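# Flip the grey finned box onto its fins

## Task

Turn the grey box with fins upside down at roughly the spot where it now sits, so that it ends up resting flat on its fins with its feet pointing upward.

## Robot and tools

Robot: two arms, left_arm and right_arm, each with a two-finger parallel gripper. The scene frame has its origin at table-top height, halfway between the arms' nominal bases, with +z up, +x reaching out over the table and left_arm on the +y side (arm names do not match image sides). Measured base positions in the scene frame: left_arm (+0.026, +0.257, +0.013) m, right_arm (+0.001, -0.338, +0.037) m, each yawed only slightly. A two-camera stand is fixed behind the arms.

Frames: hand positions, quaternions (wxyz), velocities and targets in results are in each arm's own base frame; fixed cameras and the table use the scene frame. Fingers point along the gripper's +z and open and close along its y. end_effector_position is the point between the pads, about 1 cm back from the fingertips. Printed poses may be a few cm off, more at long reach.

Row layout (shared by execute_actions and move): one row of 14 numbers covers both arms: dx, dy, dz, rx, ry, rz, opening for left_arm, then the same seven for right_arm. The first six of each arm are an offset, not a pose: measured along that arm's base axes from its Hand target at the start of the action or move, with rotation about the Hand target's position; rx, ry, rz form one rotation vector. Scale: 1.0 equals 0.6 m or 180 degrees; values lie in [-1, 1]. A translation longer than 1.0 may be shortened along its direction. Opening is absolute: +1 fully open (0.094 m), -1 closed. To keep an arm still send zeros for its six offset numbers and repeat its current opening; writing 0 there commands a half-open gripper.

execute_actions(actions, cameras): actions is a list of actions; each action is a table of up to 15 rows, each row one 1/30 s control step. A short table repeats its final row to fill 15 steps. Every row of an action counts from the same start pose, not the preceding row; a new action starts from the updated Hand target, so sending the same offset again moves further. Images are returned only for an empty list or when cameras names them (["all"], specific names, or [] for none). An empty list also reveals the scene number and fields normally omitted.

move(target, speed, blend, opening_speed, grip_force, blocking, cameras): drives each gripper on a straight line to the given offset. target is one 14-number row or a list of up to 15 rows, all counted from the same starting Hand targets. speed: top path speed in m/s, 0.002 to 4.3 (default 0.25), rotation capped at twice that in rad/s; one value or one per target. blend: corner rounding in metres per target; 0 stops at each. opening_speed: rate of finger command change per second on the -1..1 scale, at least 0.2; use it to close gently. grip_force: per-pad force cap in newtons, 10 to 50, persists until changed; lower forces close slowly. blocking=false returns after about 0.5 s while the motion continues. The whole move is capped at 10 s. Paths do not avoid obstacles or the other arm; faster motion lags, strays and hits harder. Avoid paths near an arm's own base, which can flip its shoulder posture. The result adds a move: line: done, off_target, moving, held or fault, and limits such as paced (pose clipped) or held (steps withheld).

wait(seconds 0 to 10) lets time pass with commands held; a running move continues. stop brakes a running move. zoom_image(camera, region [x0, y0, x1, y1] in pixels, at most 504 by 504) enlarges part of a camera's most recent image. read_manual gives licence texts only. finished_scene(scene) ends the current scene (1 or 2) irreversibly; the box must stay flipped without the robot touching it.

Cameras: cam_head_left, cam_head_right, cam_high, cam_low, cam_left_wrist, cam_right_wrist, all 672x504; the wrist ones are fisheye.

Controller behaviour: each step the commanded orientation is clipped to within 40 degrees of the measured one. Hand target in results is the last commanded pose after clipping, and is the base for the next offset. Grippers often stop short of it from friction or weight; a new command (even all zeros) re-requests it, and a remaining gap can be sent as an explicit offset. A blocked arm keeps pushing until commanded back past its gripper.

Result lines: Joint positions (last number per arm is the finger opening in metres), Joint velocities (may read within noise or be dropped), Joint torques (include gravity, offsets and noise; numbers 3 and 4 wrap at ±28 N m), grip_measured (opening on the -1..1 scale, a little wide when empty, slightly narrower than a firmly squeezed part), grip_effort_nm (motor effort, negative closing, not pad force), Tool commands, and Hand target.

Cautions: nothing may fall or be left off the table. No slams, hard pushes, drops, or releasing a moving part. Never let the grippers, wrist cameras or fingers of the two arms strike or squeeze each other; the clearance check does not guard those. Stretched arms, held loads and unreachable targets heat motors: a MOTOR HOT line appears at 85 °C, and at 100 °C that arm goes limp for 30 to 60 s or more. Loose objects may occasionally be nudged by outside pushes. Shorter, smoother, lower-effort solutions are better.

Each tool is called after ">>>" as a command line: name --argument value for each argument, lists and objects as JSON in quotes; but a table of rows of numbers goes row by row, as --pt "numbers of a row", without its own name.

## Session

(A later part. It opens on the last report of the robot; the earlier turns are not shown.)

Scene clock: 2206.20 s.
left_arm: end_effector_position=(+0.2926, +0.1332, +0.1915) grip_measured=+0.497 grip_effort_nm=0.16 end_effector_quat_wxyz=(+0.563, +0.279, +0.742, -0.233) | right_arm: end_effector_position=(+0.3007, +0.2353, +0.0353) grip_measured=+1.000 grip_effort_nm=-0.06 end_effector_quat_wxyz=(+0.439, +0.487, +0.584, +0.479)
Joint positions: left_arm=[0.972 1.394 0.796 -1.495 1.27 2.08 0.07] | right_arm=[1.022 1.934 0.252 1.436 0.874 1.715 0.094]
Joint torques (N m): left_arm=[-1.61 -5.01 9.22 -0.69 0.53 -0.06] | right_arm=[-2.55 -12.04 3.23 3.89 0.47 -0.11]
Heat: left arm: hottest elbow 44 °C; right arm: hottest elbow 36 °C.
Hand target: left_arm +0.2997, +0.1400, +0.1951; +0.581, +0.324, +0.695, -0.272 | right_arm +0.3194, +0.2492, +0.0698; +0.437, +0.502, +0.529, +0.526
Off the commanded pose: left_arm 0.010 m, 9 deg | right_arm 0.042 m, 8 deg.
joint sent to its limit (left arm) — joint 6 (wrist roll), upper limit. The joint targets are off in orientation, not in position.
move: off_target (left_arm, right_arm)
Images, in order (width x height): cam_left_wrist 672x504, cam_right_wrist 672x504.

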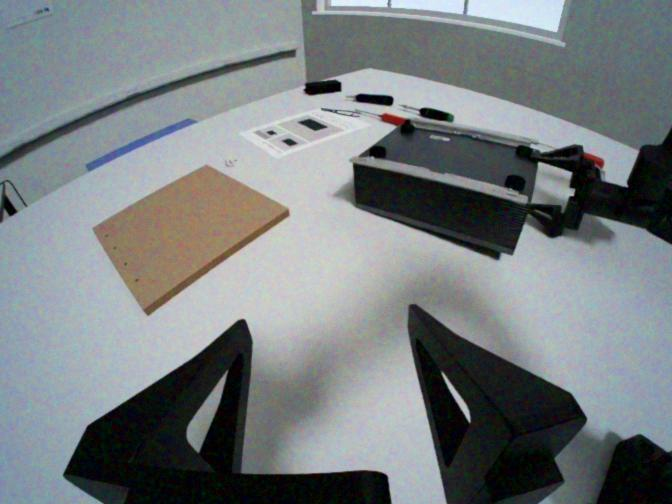

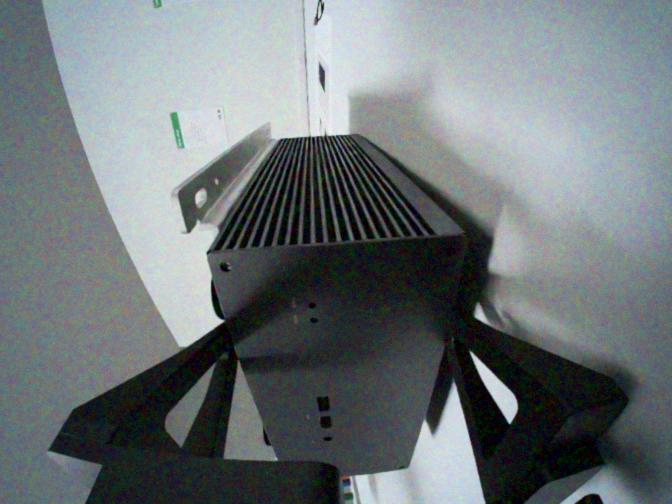

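>>> execute_actions --actions '[]'

Scene clock: 2241.93 s.
left_arm: end_effector_position=(+0.2926, +0.1332, +0.1915) grip_measured=+0.497 grip_effort_nm=0.16 end_effector_quat_wxyz=(+0.563, +0.279, +0.742, -0.233) | right_arm: end_effector_position=(+0.3007, +0.2353, +0.0353) grip_measured=+1.000 grip_effort_nm=-0.05 end_effector_quat_wxyz=(+0.439, +0.487, +0.584, +0.479)
Joint positions: left_arm=[0.972 1.394 0.796 -1.495 1.27 2.08 0.07] | right_arm=[1.022 1.934 0.252 1.436 0.874 1.715 0.094]
Joint velocities: within noise
Joint torques (N m): left_arm=[-1.67 -5.07 9.22 -0.72 0.53 -0.06] | right_arm=[-1.79 -11.75 3.21 3.95 0.48 -0.17]
Heat: left arm: hottest elbow 44 °C; right arm: hottest elbow 36 °C.
Hand target: left_arm +0.2997, +0.1400, +0.1951; +0.581, +0.324, +0.695, -0.272 | right_arm +0.3194, +0.2492, +0.0698; +0.437, +0.502, +0.529, +0.526
Tool commands: left_gripper/opening=+0.5 right_gripper/opening=+1.0
Off the commanded pose: left_arm 0.010 m, 9 deg | right_arm 0.042 m, 8 deg.

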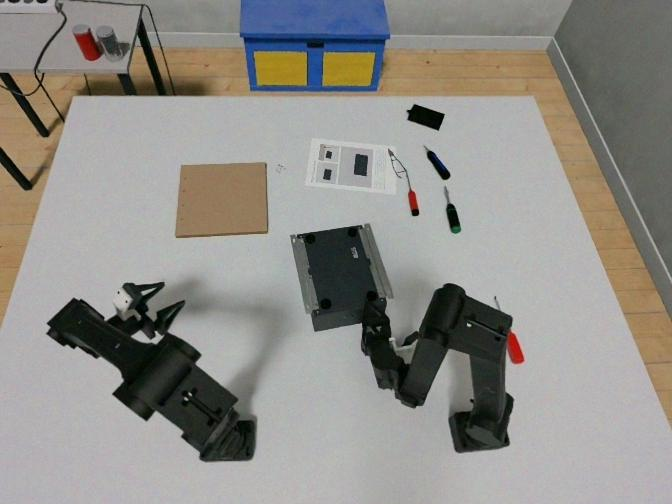

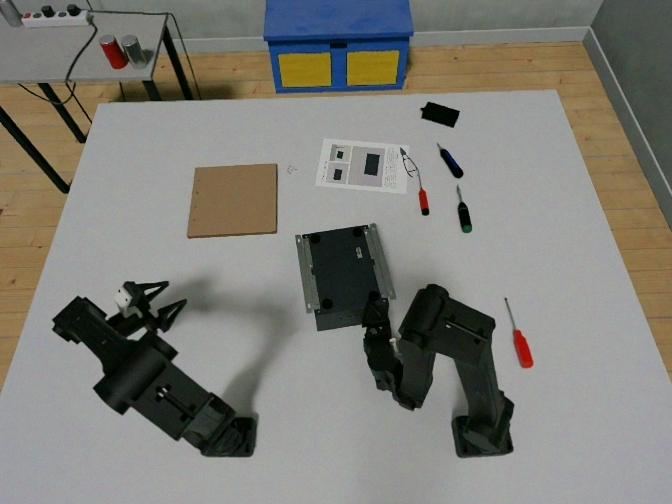

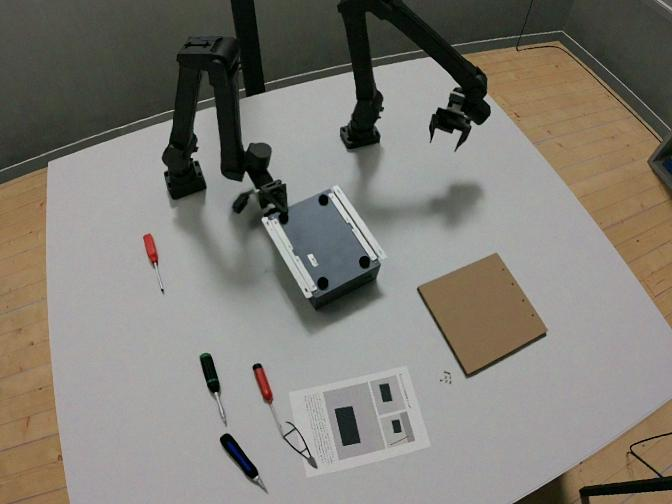

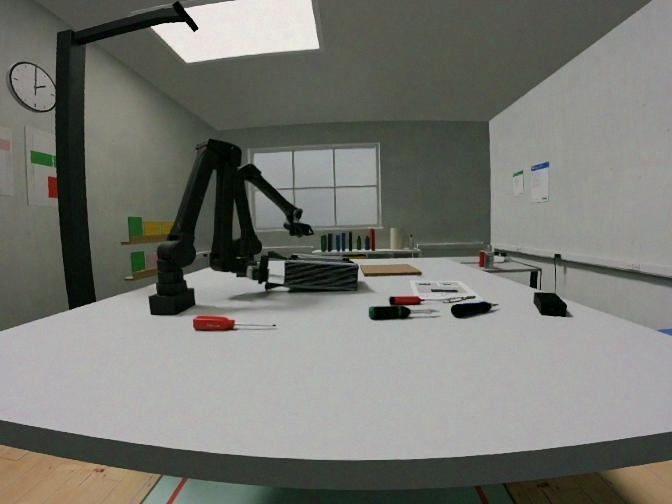

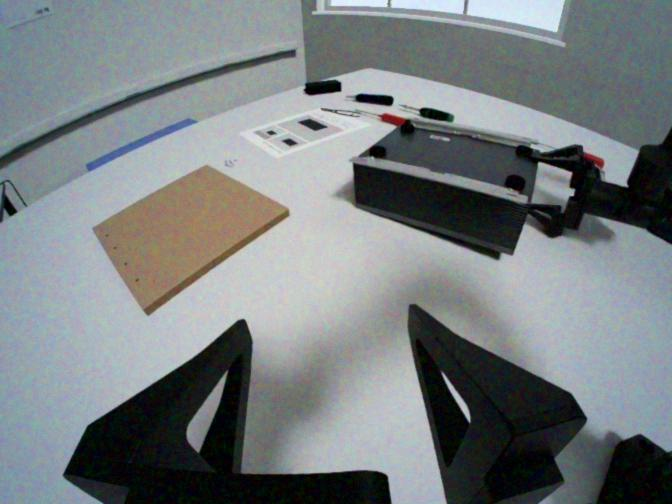

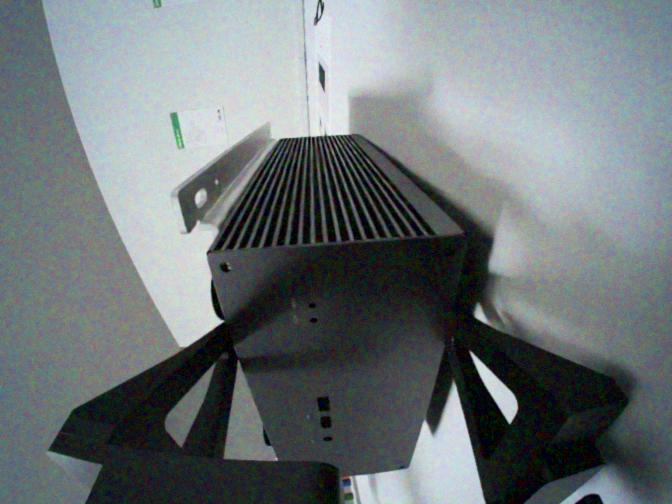

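>>> move --target '[0,0,0,0,0,0,0.5, 0,0,-0.014,-0.003,0.022,0,1.0]' --speed 0.03 --cameras '["cam_right_wrist"]'

Scene clock: 2251.33 s.
left_arm: end_effector_position=(+0.2926, +0.1332, +0.1915) grip_measured=+0.497 grip_effort_nm=0.16 end_effector_quat_wxyz=(+0.563, +0.279, +0.742, -0.233) | right_arm: end_effector_position=(+0.3019, +0.2358, +0.0329) grip_measured=+1.000 grip_effort_nm=-0.05 end_effector_quat_wxyz=(+0.430, +0.497, +0.595, +0.463)
Joint positions: left_arm=[0.972 1.394 0.796 -1.495 1.27 2.08 0.07] | right_arm=[1.018 1.866 0.255 1.293 0.867 1.764 0.094]
Joint torques (N m): left_arm=[-1.67 -5.07 9.24 -0.69 0.53 -0.07] | right_arm=[-2.14 -12.1 3.49 2.67 0.26 0.13]
Heat: left arm: hottest elbow 44 °C; right arm: hottest elbow 36 °C.
Hand target: left_arm +0.2997, +0.1400, +0.1951; +0.581, +0.324, +0.695, -0.272 | right_arm +0.3193, +0.2491, +0.0615; +0.421, +0.518, +0.546, +0.506
Off the commanded pose: left_arm 0.010 m, 9 deg | right_arm 0.036 m, 8 deg.
joint sent to its limit (left arm) — joint 6 (wrist roll), upper limit. The joint targets are off in orientation, not in position.
move: off_target (left_arm, right_arm)
Images, in order (width x height): cam_right_wrist 672x504.

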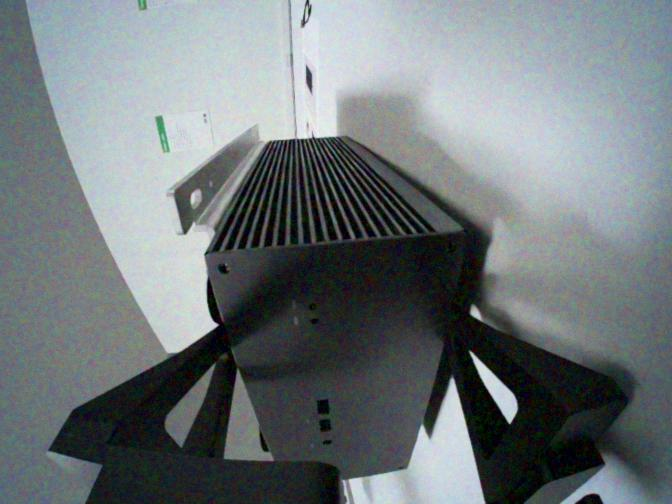

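>>> move --target '[0,0,0,0,0,0,0.5, 0,0,-0.025,-0.002,0.017,0,1.0]' --speed 0.03 --cameras '["cam_right_wrist"]'

>>> execute_actions --actions '[]' --cameras '["cam_left_wrist","cam_low"]'

Scene clock: 2259.63 s.
left_arm: end_effector_position=(+0.2926, +0.1332, +0.1915) grip_measured=+0.497 grip_effort_nm=0.16 end_effector_quat_wxyz=(+0.563, +0.279, +0.742, -0.233) | right_arm: end_effector_position=(+0.3033, +0.2380, +0.0312) grip_measured=+1.000 grip_effort_nm=-0.05 end_effector_quat_wxyz=(+0.412, +0.516, +0.589, +0.466)
Joint positions: left_arm=[0.972 1.394 0.796 -1.495 1.27 2.08 0.07] | right_arm=[1.015 1.836 0.263 1.221 0.856 1.836 0.094]
Joint torques (N m): left_arm=[-1.55 -5.01 9.22 -0.65 0.53 -0.05] | right_arm=[-2.43 -9.76 3.73 1.98 0.12 0.04]
Heat: left arm: hottest elbow 44 °C; right arm: hottest elbow 35 °C.
Hand target: left_arm +0.2997, +0.1400, +0.1951; +0.581, +0.324, +0.695, -0.272 | right_arm +0.3193, +0.2491, +0.0465; +0.408, +0.530, +0.559, +0.490
Off the commanded pose: left_arm 0.010 m, 9 deg | right_arm 0.025 m, 5 deg.
joint sent to its limit (left arm) — joint 6 (wrist roll), upper limit. The joint targets are off in orientation, not in position.
move: off_target (left_arm, right_arm)
Images, in order (width x height): cam_right_wrist 672x504.

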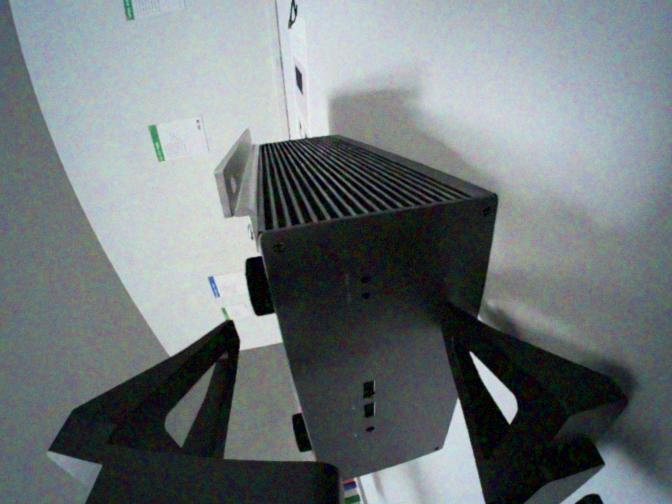

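Scene clock: 2259.63 s.
left_arm: end_effector_position=(+0.2926, +0.1332, +0.1915) grip_measured=+0.497 grip_effort_nm=0.16 end_effector_quat_wxyz=(+0.563, +0.279, +0.742, -0.233) | right_arm: end_effector_position=(+0.3033, +0.2380, +0.0312) grip_measured=+1.000 grip_effort_nm=-0.05 end_effector_quat_wxyz=(+0.412, +0.516, +0.589, +0.466)
Joint positions: left_arm=[0.972 1.394 0.796 -1.495 1.27 2.08 0.07] | right_arm=[1.015 1.836 0.263 1.221 0.856 1.836 0.094]
Joint velocities: within noise
Joint torques (N m): left_arm=[-1.55 -5.01 9.22 -0.65 0.53 -0.05] | right_arm=[-2.43 -9.76 3.73 1.98 0.12 0.04]
Heat: left arm: hottest elbow 44 °C; right arm: hottest elbow 35 °C.
Hand target: left_arm +0.2997, +0.1400, +0.1951; +0.581, +0.324, +0.695, -0.272 | right_arm +0.3193, +0.2491, +0.0465; +0.408, +0.530, +0.559, +0.490
Tool commands: left_gripper/opening=+0.5 right_gripper/opening=+1.0
Off the commanded pose: left_arm 0.010 m, 9 deg | right_arm 0.025 m, 5 deg.
Images, in order (width x height): cam_low 672x504, cam_left_wrist 672x504.

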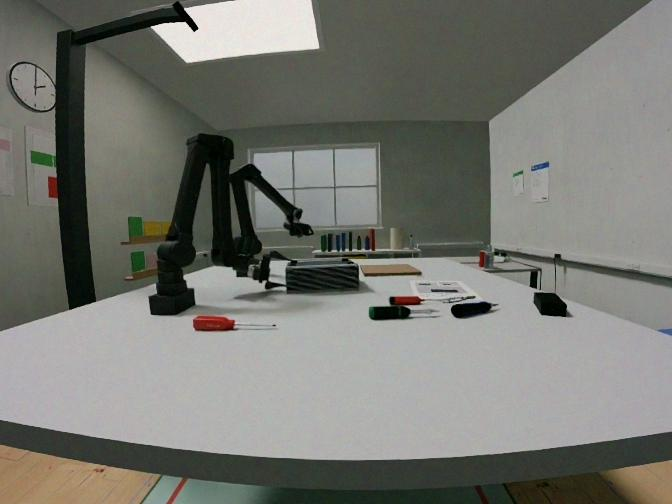

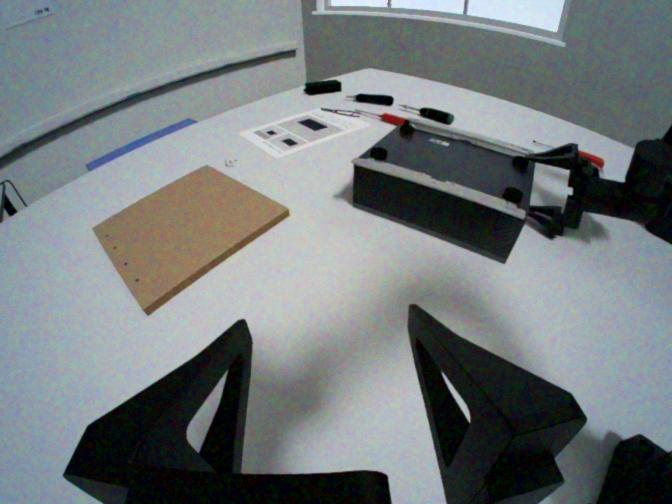

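>>> move --target '[0,0,0,0,0,0,0.5, 0,0,-0.02,-0.0015,0.01,0,1.0]' --speed 0.03 --cameras '["cam_right_wrist","cam_left_wrist"]'

Scene clock: 2273.30 s.
left_arm: end_effector_position=(+0.2926, +0.1332, +0.1915) grip_measured=+0.497 grip_effort_nm=0.16 end_effector_quat_wxyz=(+0.563, +0.279, +0.742, -0.233) | right_arm: end_effector_position=(+0.3036, +0.2390, +0.0275) grip_measured=+1.000 grip_effort_nm=-0.05 end_effector_quat_wxyz=(+0.405, +0.525, +0.587, +0.465)
Joint positions: left_arm=[0.972 1.394 0.796 -1.495 1.27 2.08 0.07] | right_arm=[1.014 1.836 0.268 1.195 0.853 1.871 0.094]
Joint torques (N m): left_arm=[-1.61 -5.07 9.22 -0.69 0.53 -0.06] | right_arm=[-2.43 -7.59 4.08 1.77 -0.16 0.02]
Heat: left arm: hottest elbow 44 °C; right arm: hottest elbow 36 °C.
Hand target: left_arm +0.2997, +0.1400, +0.1951; +0.581, +0.324, +0.695, -0.272 | right_arm +0.3193, +0.2490, +0.0344; +0.400, +0.537, +0.566, +0.480
Off the commanded pose: left_arm 0.010 m, 9 deg | right_arm 0.020 m, 3 deg.
joint sent to its limit (left arm) — joint 6 (wrist roll), upper limit. The joint targets are off in orientation, not in position.
move: off_target (left_arm, right_arm)
Images, in order (width x height): cam_left_wrist 672x504, cam_right_wrist 672x504.

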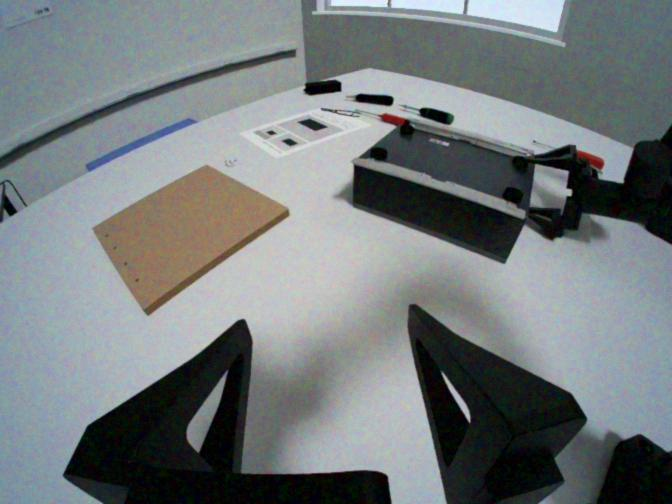

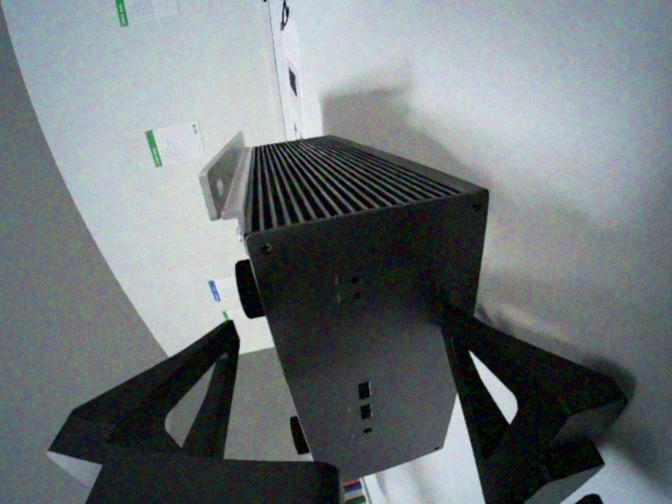

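>>> zoom_image --camera "cam_right_wrist" --region '[380, 150, 580, 350]'

>>> zoom_image --camera "cam_left_wrist" --region '[330, 100, 630, 290]'

Scaled by 2.520 from the camera's 672x504 image, which has a finer 960x720 frame.

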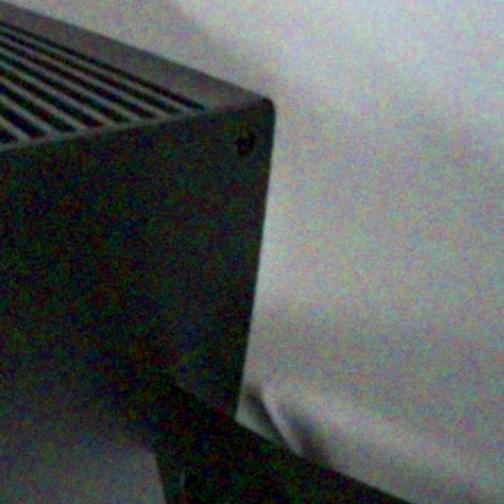

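Scaled by 1.680 from the camera's 672x504 image, which has a finer 960x720 frame.

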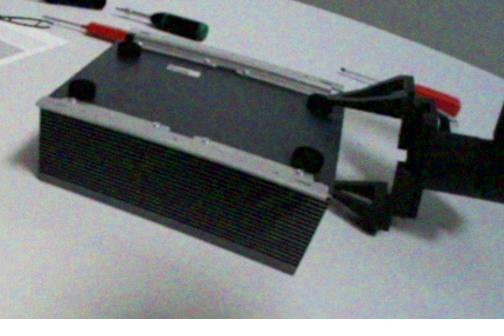

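>>> execute_actions --actions '[]'

>>> zoom_image --camera "cam_low" --region '[220, 230, 400, 310]'

>>> zoom_image --camera "cam_high" --region '[220, 150, 420, 320]'

Scene clock: 2295.93 s.
left_arm: end_effector_position=(+0.2926, +0.1332, +0.1915) grip_measured=+0.497 grip_effort_nm=0.16 end_effector_quat_wxyz=(+0.563, +0.279, +0.742, -0.233) | right_arm: end_effector_position=(+0.3036, +0.2390, +0.0275) grip_measured=+1.000 grip_effort_nm=-0.05 end_effector_quat_wxyz=(+0.404, +0.525, +0.587, +0.466)
Joint positions: left_arm=[0.972 1.394 0.796 -1.495 1.27 2.08 0.07] | right_arm=[1.014 1.836 0.268 1.195 0.853 1.871 0.094]
Joint velocities: within noise
Joint torques (N m): left_arm=[-1.67 -5.13 9.24 -0.73 0.53 -0.06] | right_arm=[-2.67 -7.41 4.05 1.58 -0.13 0.04]
Heat: left arm: hottest elbow 44 °C; right arm: hottest elbow 36 °C.
Hand target: left_arm +0.2997, +0.1400, +0.1951; +0.581, +0.324, +0.695, -0.272 | right_arm +0.3193, +0.2490, +0.0344; +0.401, +0.537, +0.566, +0.480
Tool commands: left_gripper/opening=+0.5 right_gripper/opening=+1.0
Off the commanded pose: left_arm 0.010 m, 9 deg | right_arm 0.020 m, 3 deg.

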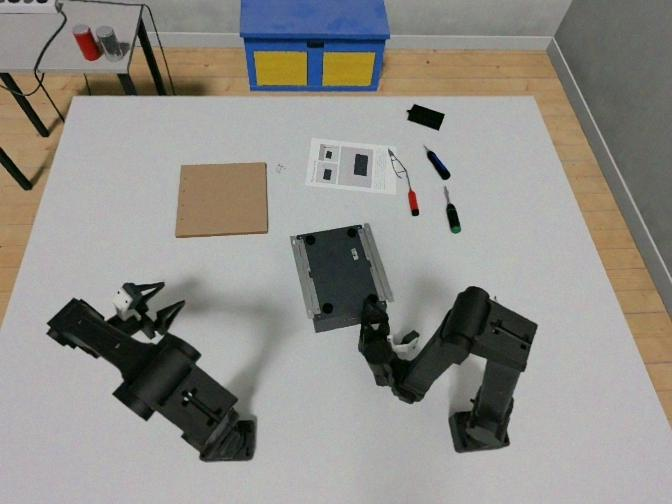

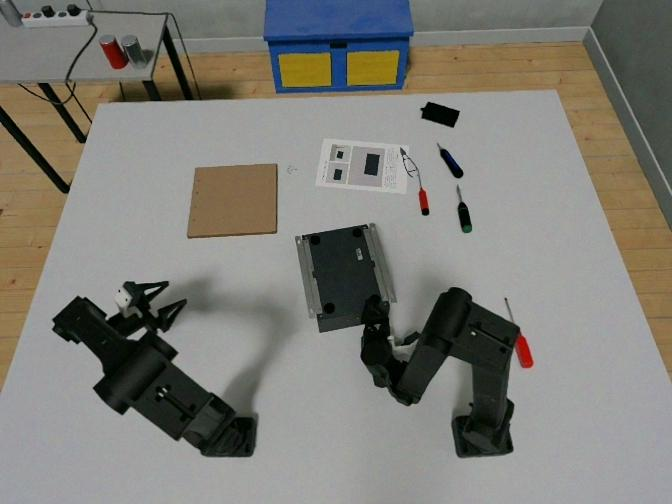

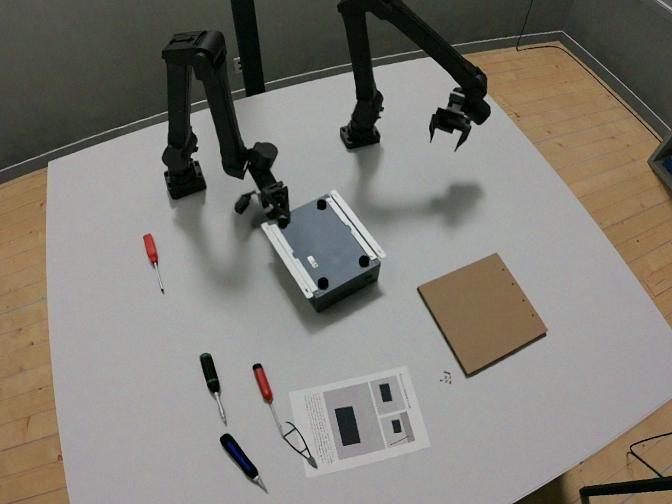

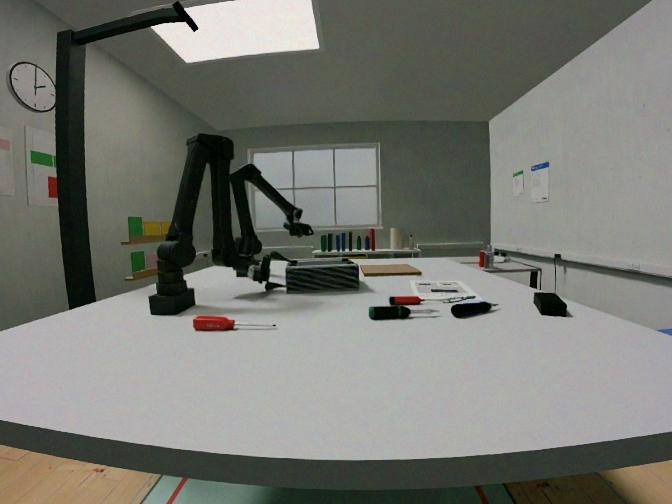

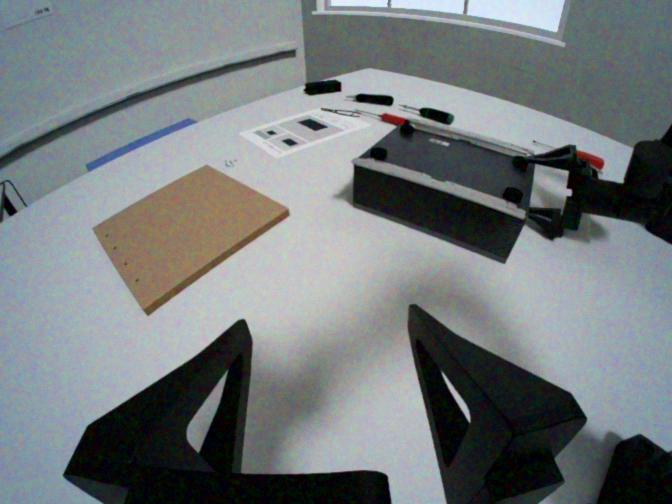

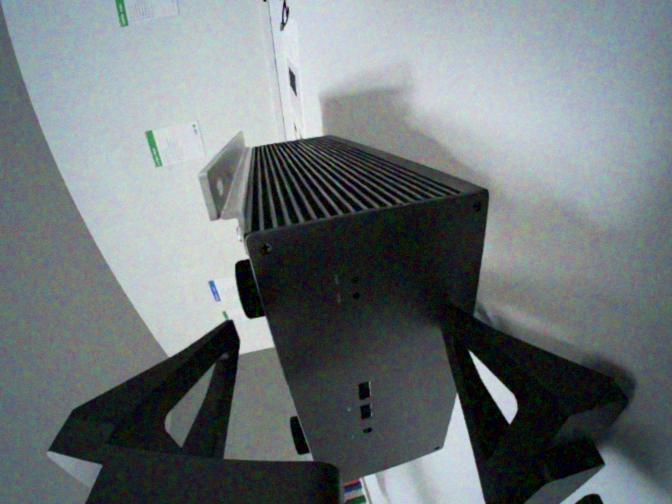

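Scaled by 2.800.

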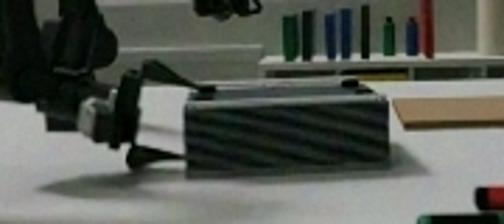

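Scaled by 2.520.

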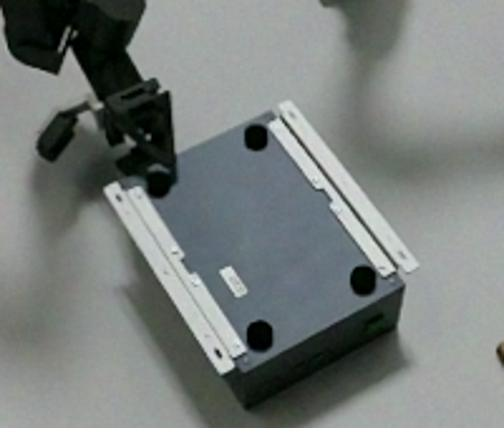

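>>> move --pt "0 0 0 0 0 0 0.5 -0.08 -0.011 0.005 0 0 0 1.0" --pt "0 0 0 0 0 0 0.5 -0.2 -0.027 0.03 0 0 0 1.0" --speed 0.05 --blend '[0.02,0]' --cameras '["cam_right_wrist","cam_left_wrist","cam_low"]'

Scene clock: 2309.07 s.
left_arm: end_effector_position=(+0.2926, +0.1332, +0.1915) grip_measured=+0.497 grip_effort_nm=0.16 end_effector_quat_wxyz=(+0.563, +0.279, +0.742, -0.233) | right_arm: end_effector_position=(+0.2034, +0.2307, +0.0503) grip_measured=+1.000 grip_effort_nm=-0.05 end_effector_quat_wxyz=(+0.416, +0.506, +0.572, +0.493)
Joint positions: left_arm=[0.972 1.394 0.796 -1.495 1.27 2.08 0.07] | right_arm=[1.411 1.696 0.144 1.038 1.222 2.082 0.094]
Joint torques (N m): left_arm=[-1.55 -4.95 9.18 -0.72 0.53 -0.05] | right_arm=[0.5 -5.25 0.7 2.24 0.48 -0.02]
Heat: left arm: hottest elbow 44 °C; right arm: hottest elbow 36 °C.
Hand target: left_arm +0.2997, +0.1400, +0.1951; +0.581, +0.324, +0.695, -0.272 | right_arm +0.1993, +0.2329, +0.0525; +0.400, +0.537, +0.566, +0.481
Off the commanded pose: left_arm 0.010 m, 9 deg | right_arm 0.005 m, 4 deg.
joint sent to its limit (left arm) — joint 6 (wrist roll), upper limit. The joint targets are off in orientation, not in position.
joint sent to its limit (right arm) — joint 6 (wrist roll), upper limit. The joint targets are off in orientation, not in position.
move: off_target (left_arm, right_arm)
Images, in order (width x height): cam_low 672x504, cam_left_wrist 672x504, cam_right_wrist 672x504.

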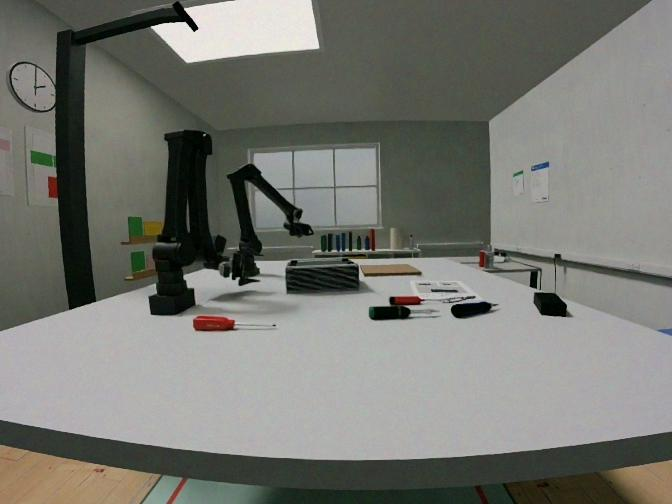

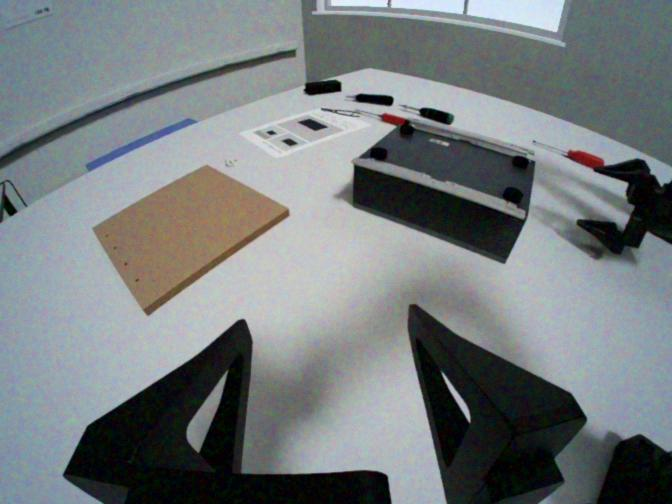

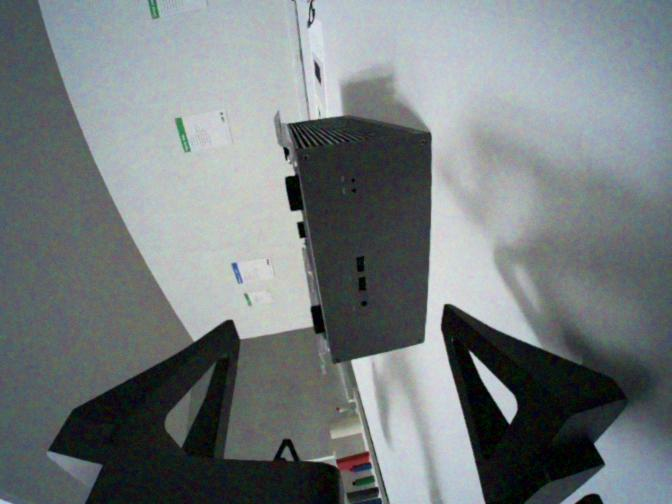

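>>> execute_actions --actions '[]' --cameras '["cam_head_left","cam_high"]'

>>> zoom_image --camera "cam_high" --region '[220, 150, 420, 320]'

>>> zoom_image --camera "cam_head_left" --region '[260, 200, 430, 350]'

Scene clock: 2312.83 s.
left_arm: end_effector_position=(+0.2926, +0.1332, +0.1915) grip_measured=+0.497 grip_effort_nm=0.16 end_effector_quat_wxyz=(+0.563, +0.279, +0.742, -0.233) | right_arm: end_effector_position=(+0.2034, +0.2307, +0.0503) grip_measured=+1.000 grip_effort_nm=-0.04 end_effector_quat_wxyz=(+0.416, +0.506, +0.572, +0.493)
Joint positions: left_arm=[0.972 1.394 0.796 -1.495 1.27 2.08 0.07] | right_arm=[1.411 1.696 0.144 1.038 1.222 2.082 0.094]
Joint velocities: within noise
Joint torques (N m): left_arm=[-1.79 -5.13 9.2 -0.66 0.52 -0.06] | right_arm=[0.79 -4.84 0.7 2.09 0.42 -0.04]
Heat: left arm: hottest elbow 44 °C; right arm: hottest elbow 35 °C.
Hand target: left_arm +0.2997, +0.1400, +0.1951; +0.581, +0.324, +0.695, -0.272 | right_arm +0.1994, +0.2328, +0.0524; +0.400, +0.537, +0.566, +0.481
Tool commands: left_gripper/opening=+0.5 right_gripper/opening=+1.0
Off the commanded pose: left_arm 0.010 m, 9 deg | right_arm 0.005 m, 4 deg.
Images, in order (width x height): cam_head_left 672x504, cam_high 672x504.

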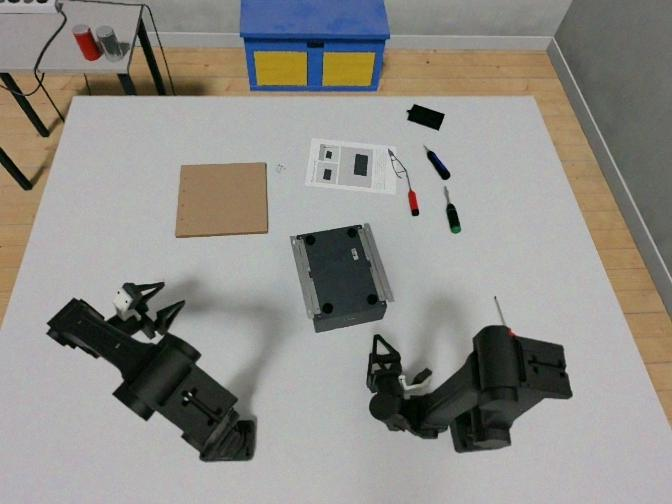

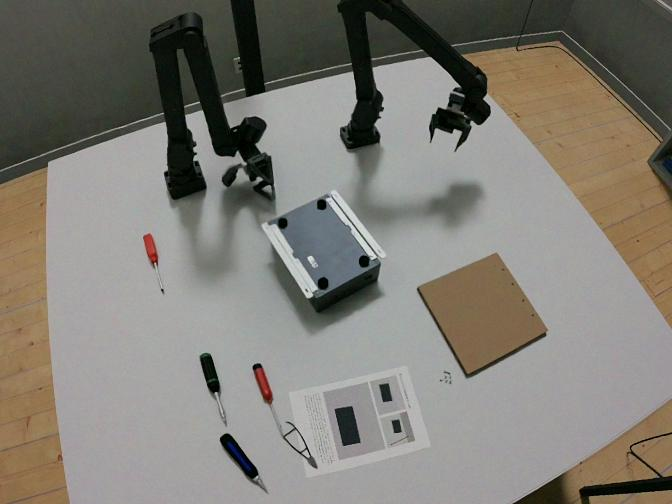

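Scaled by 2.520.

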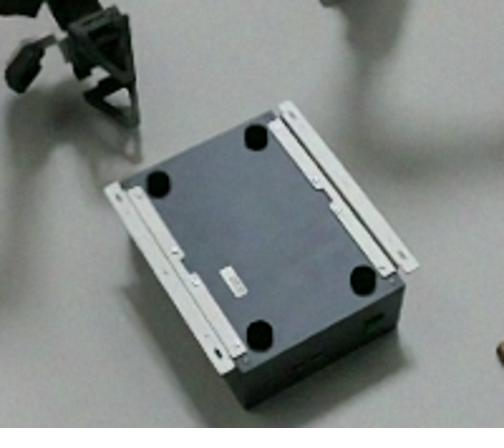

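Scaled by 2.965.

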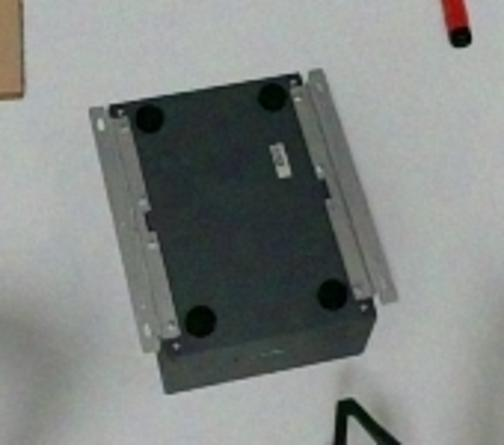

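>>> finished_scene --scene 1

The scene is finished: the task was done.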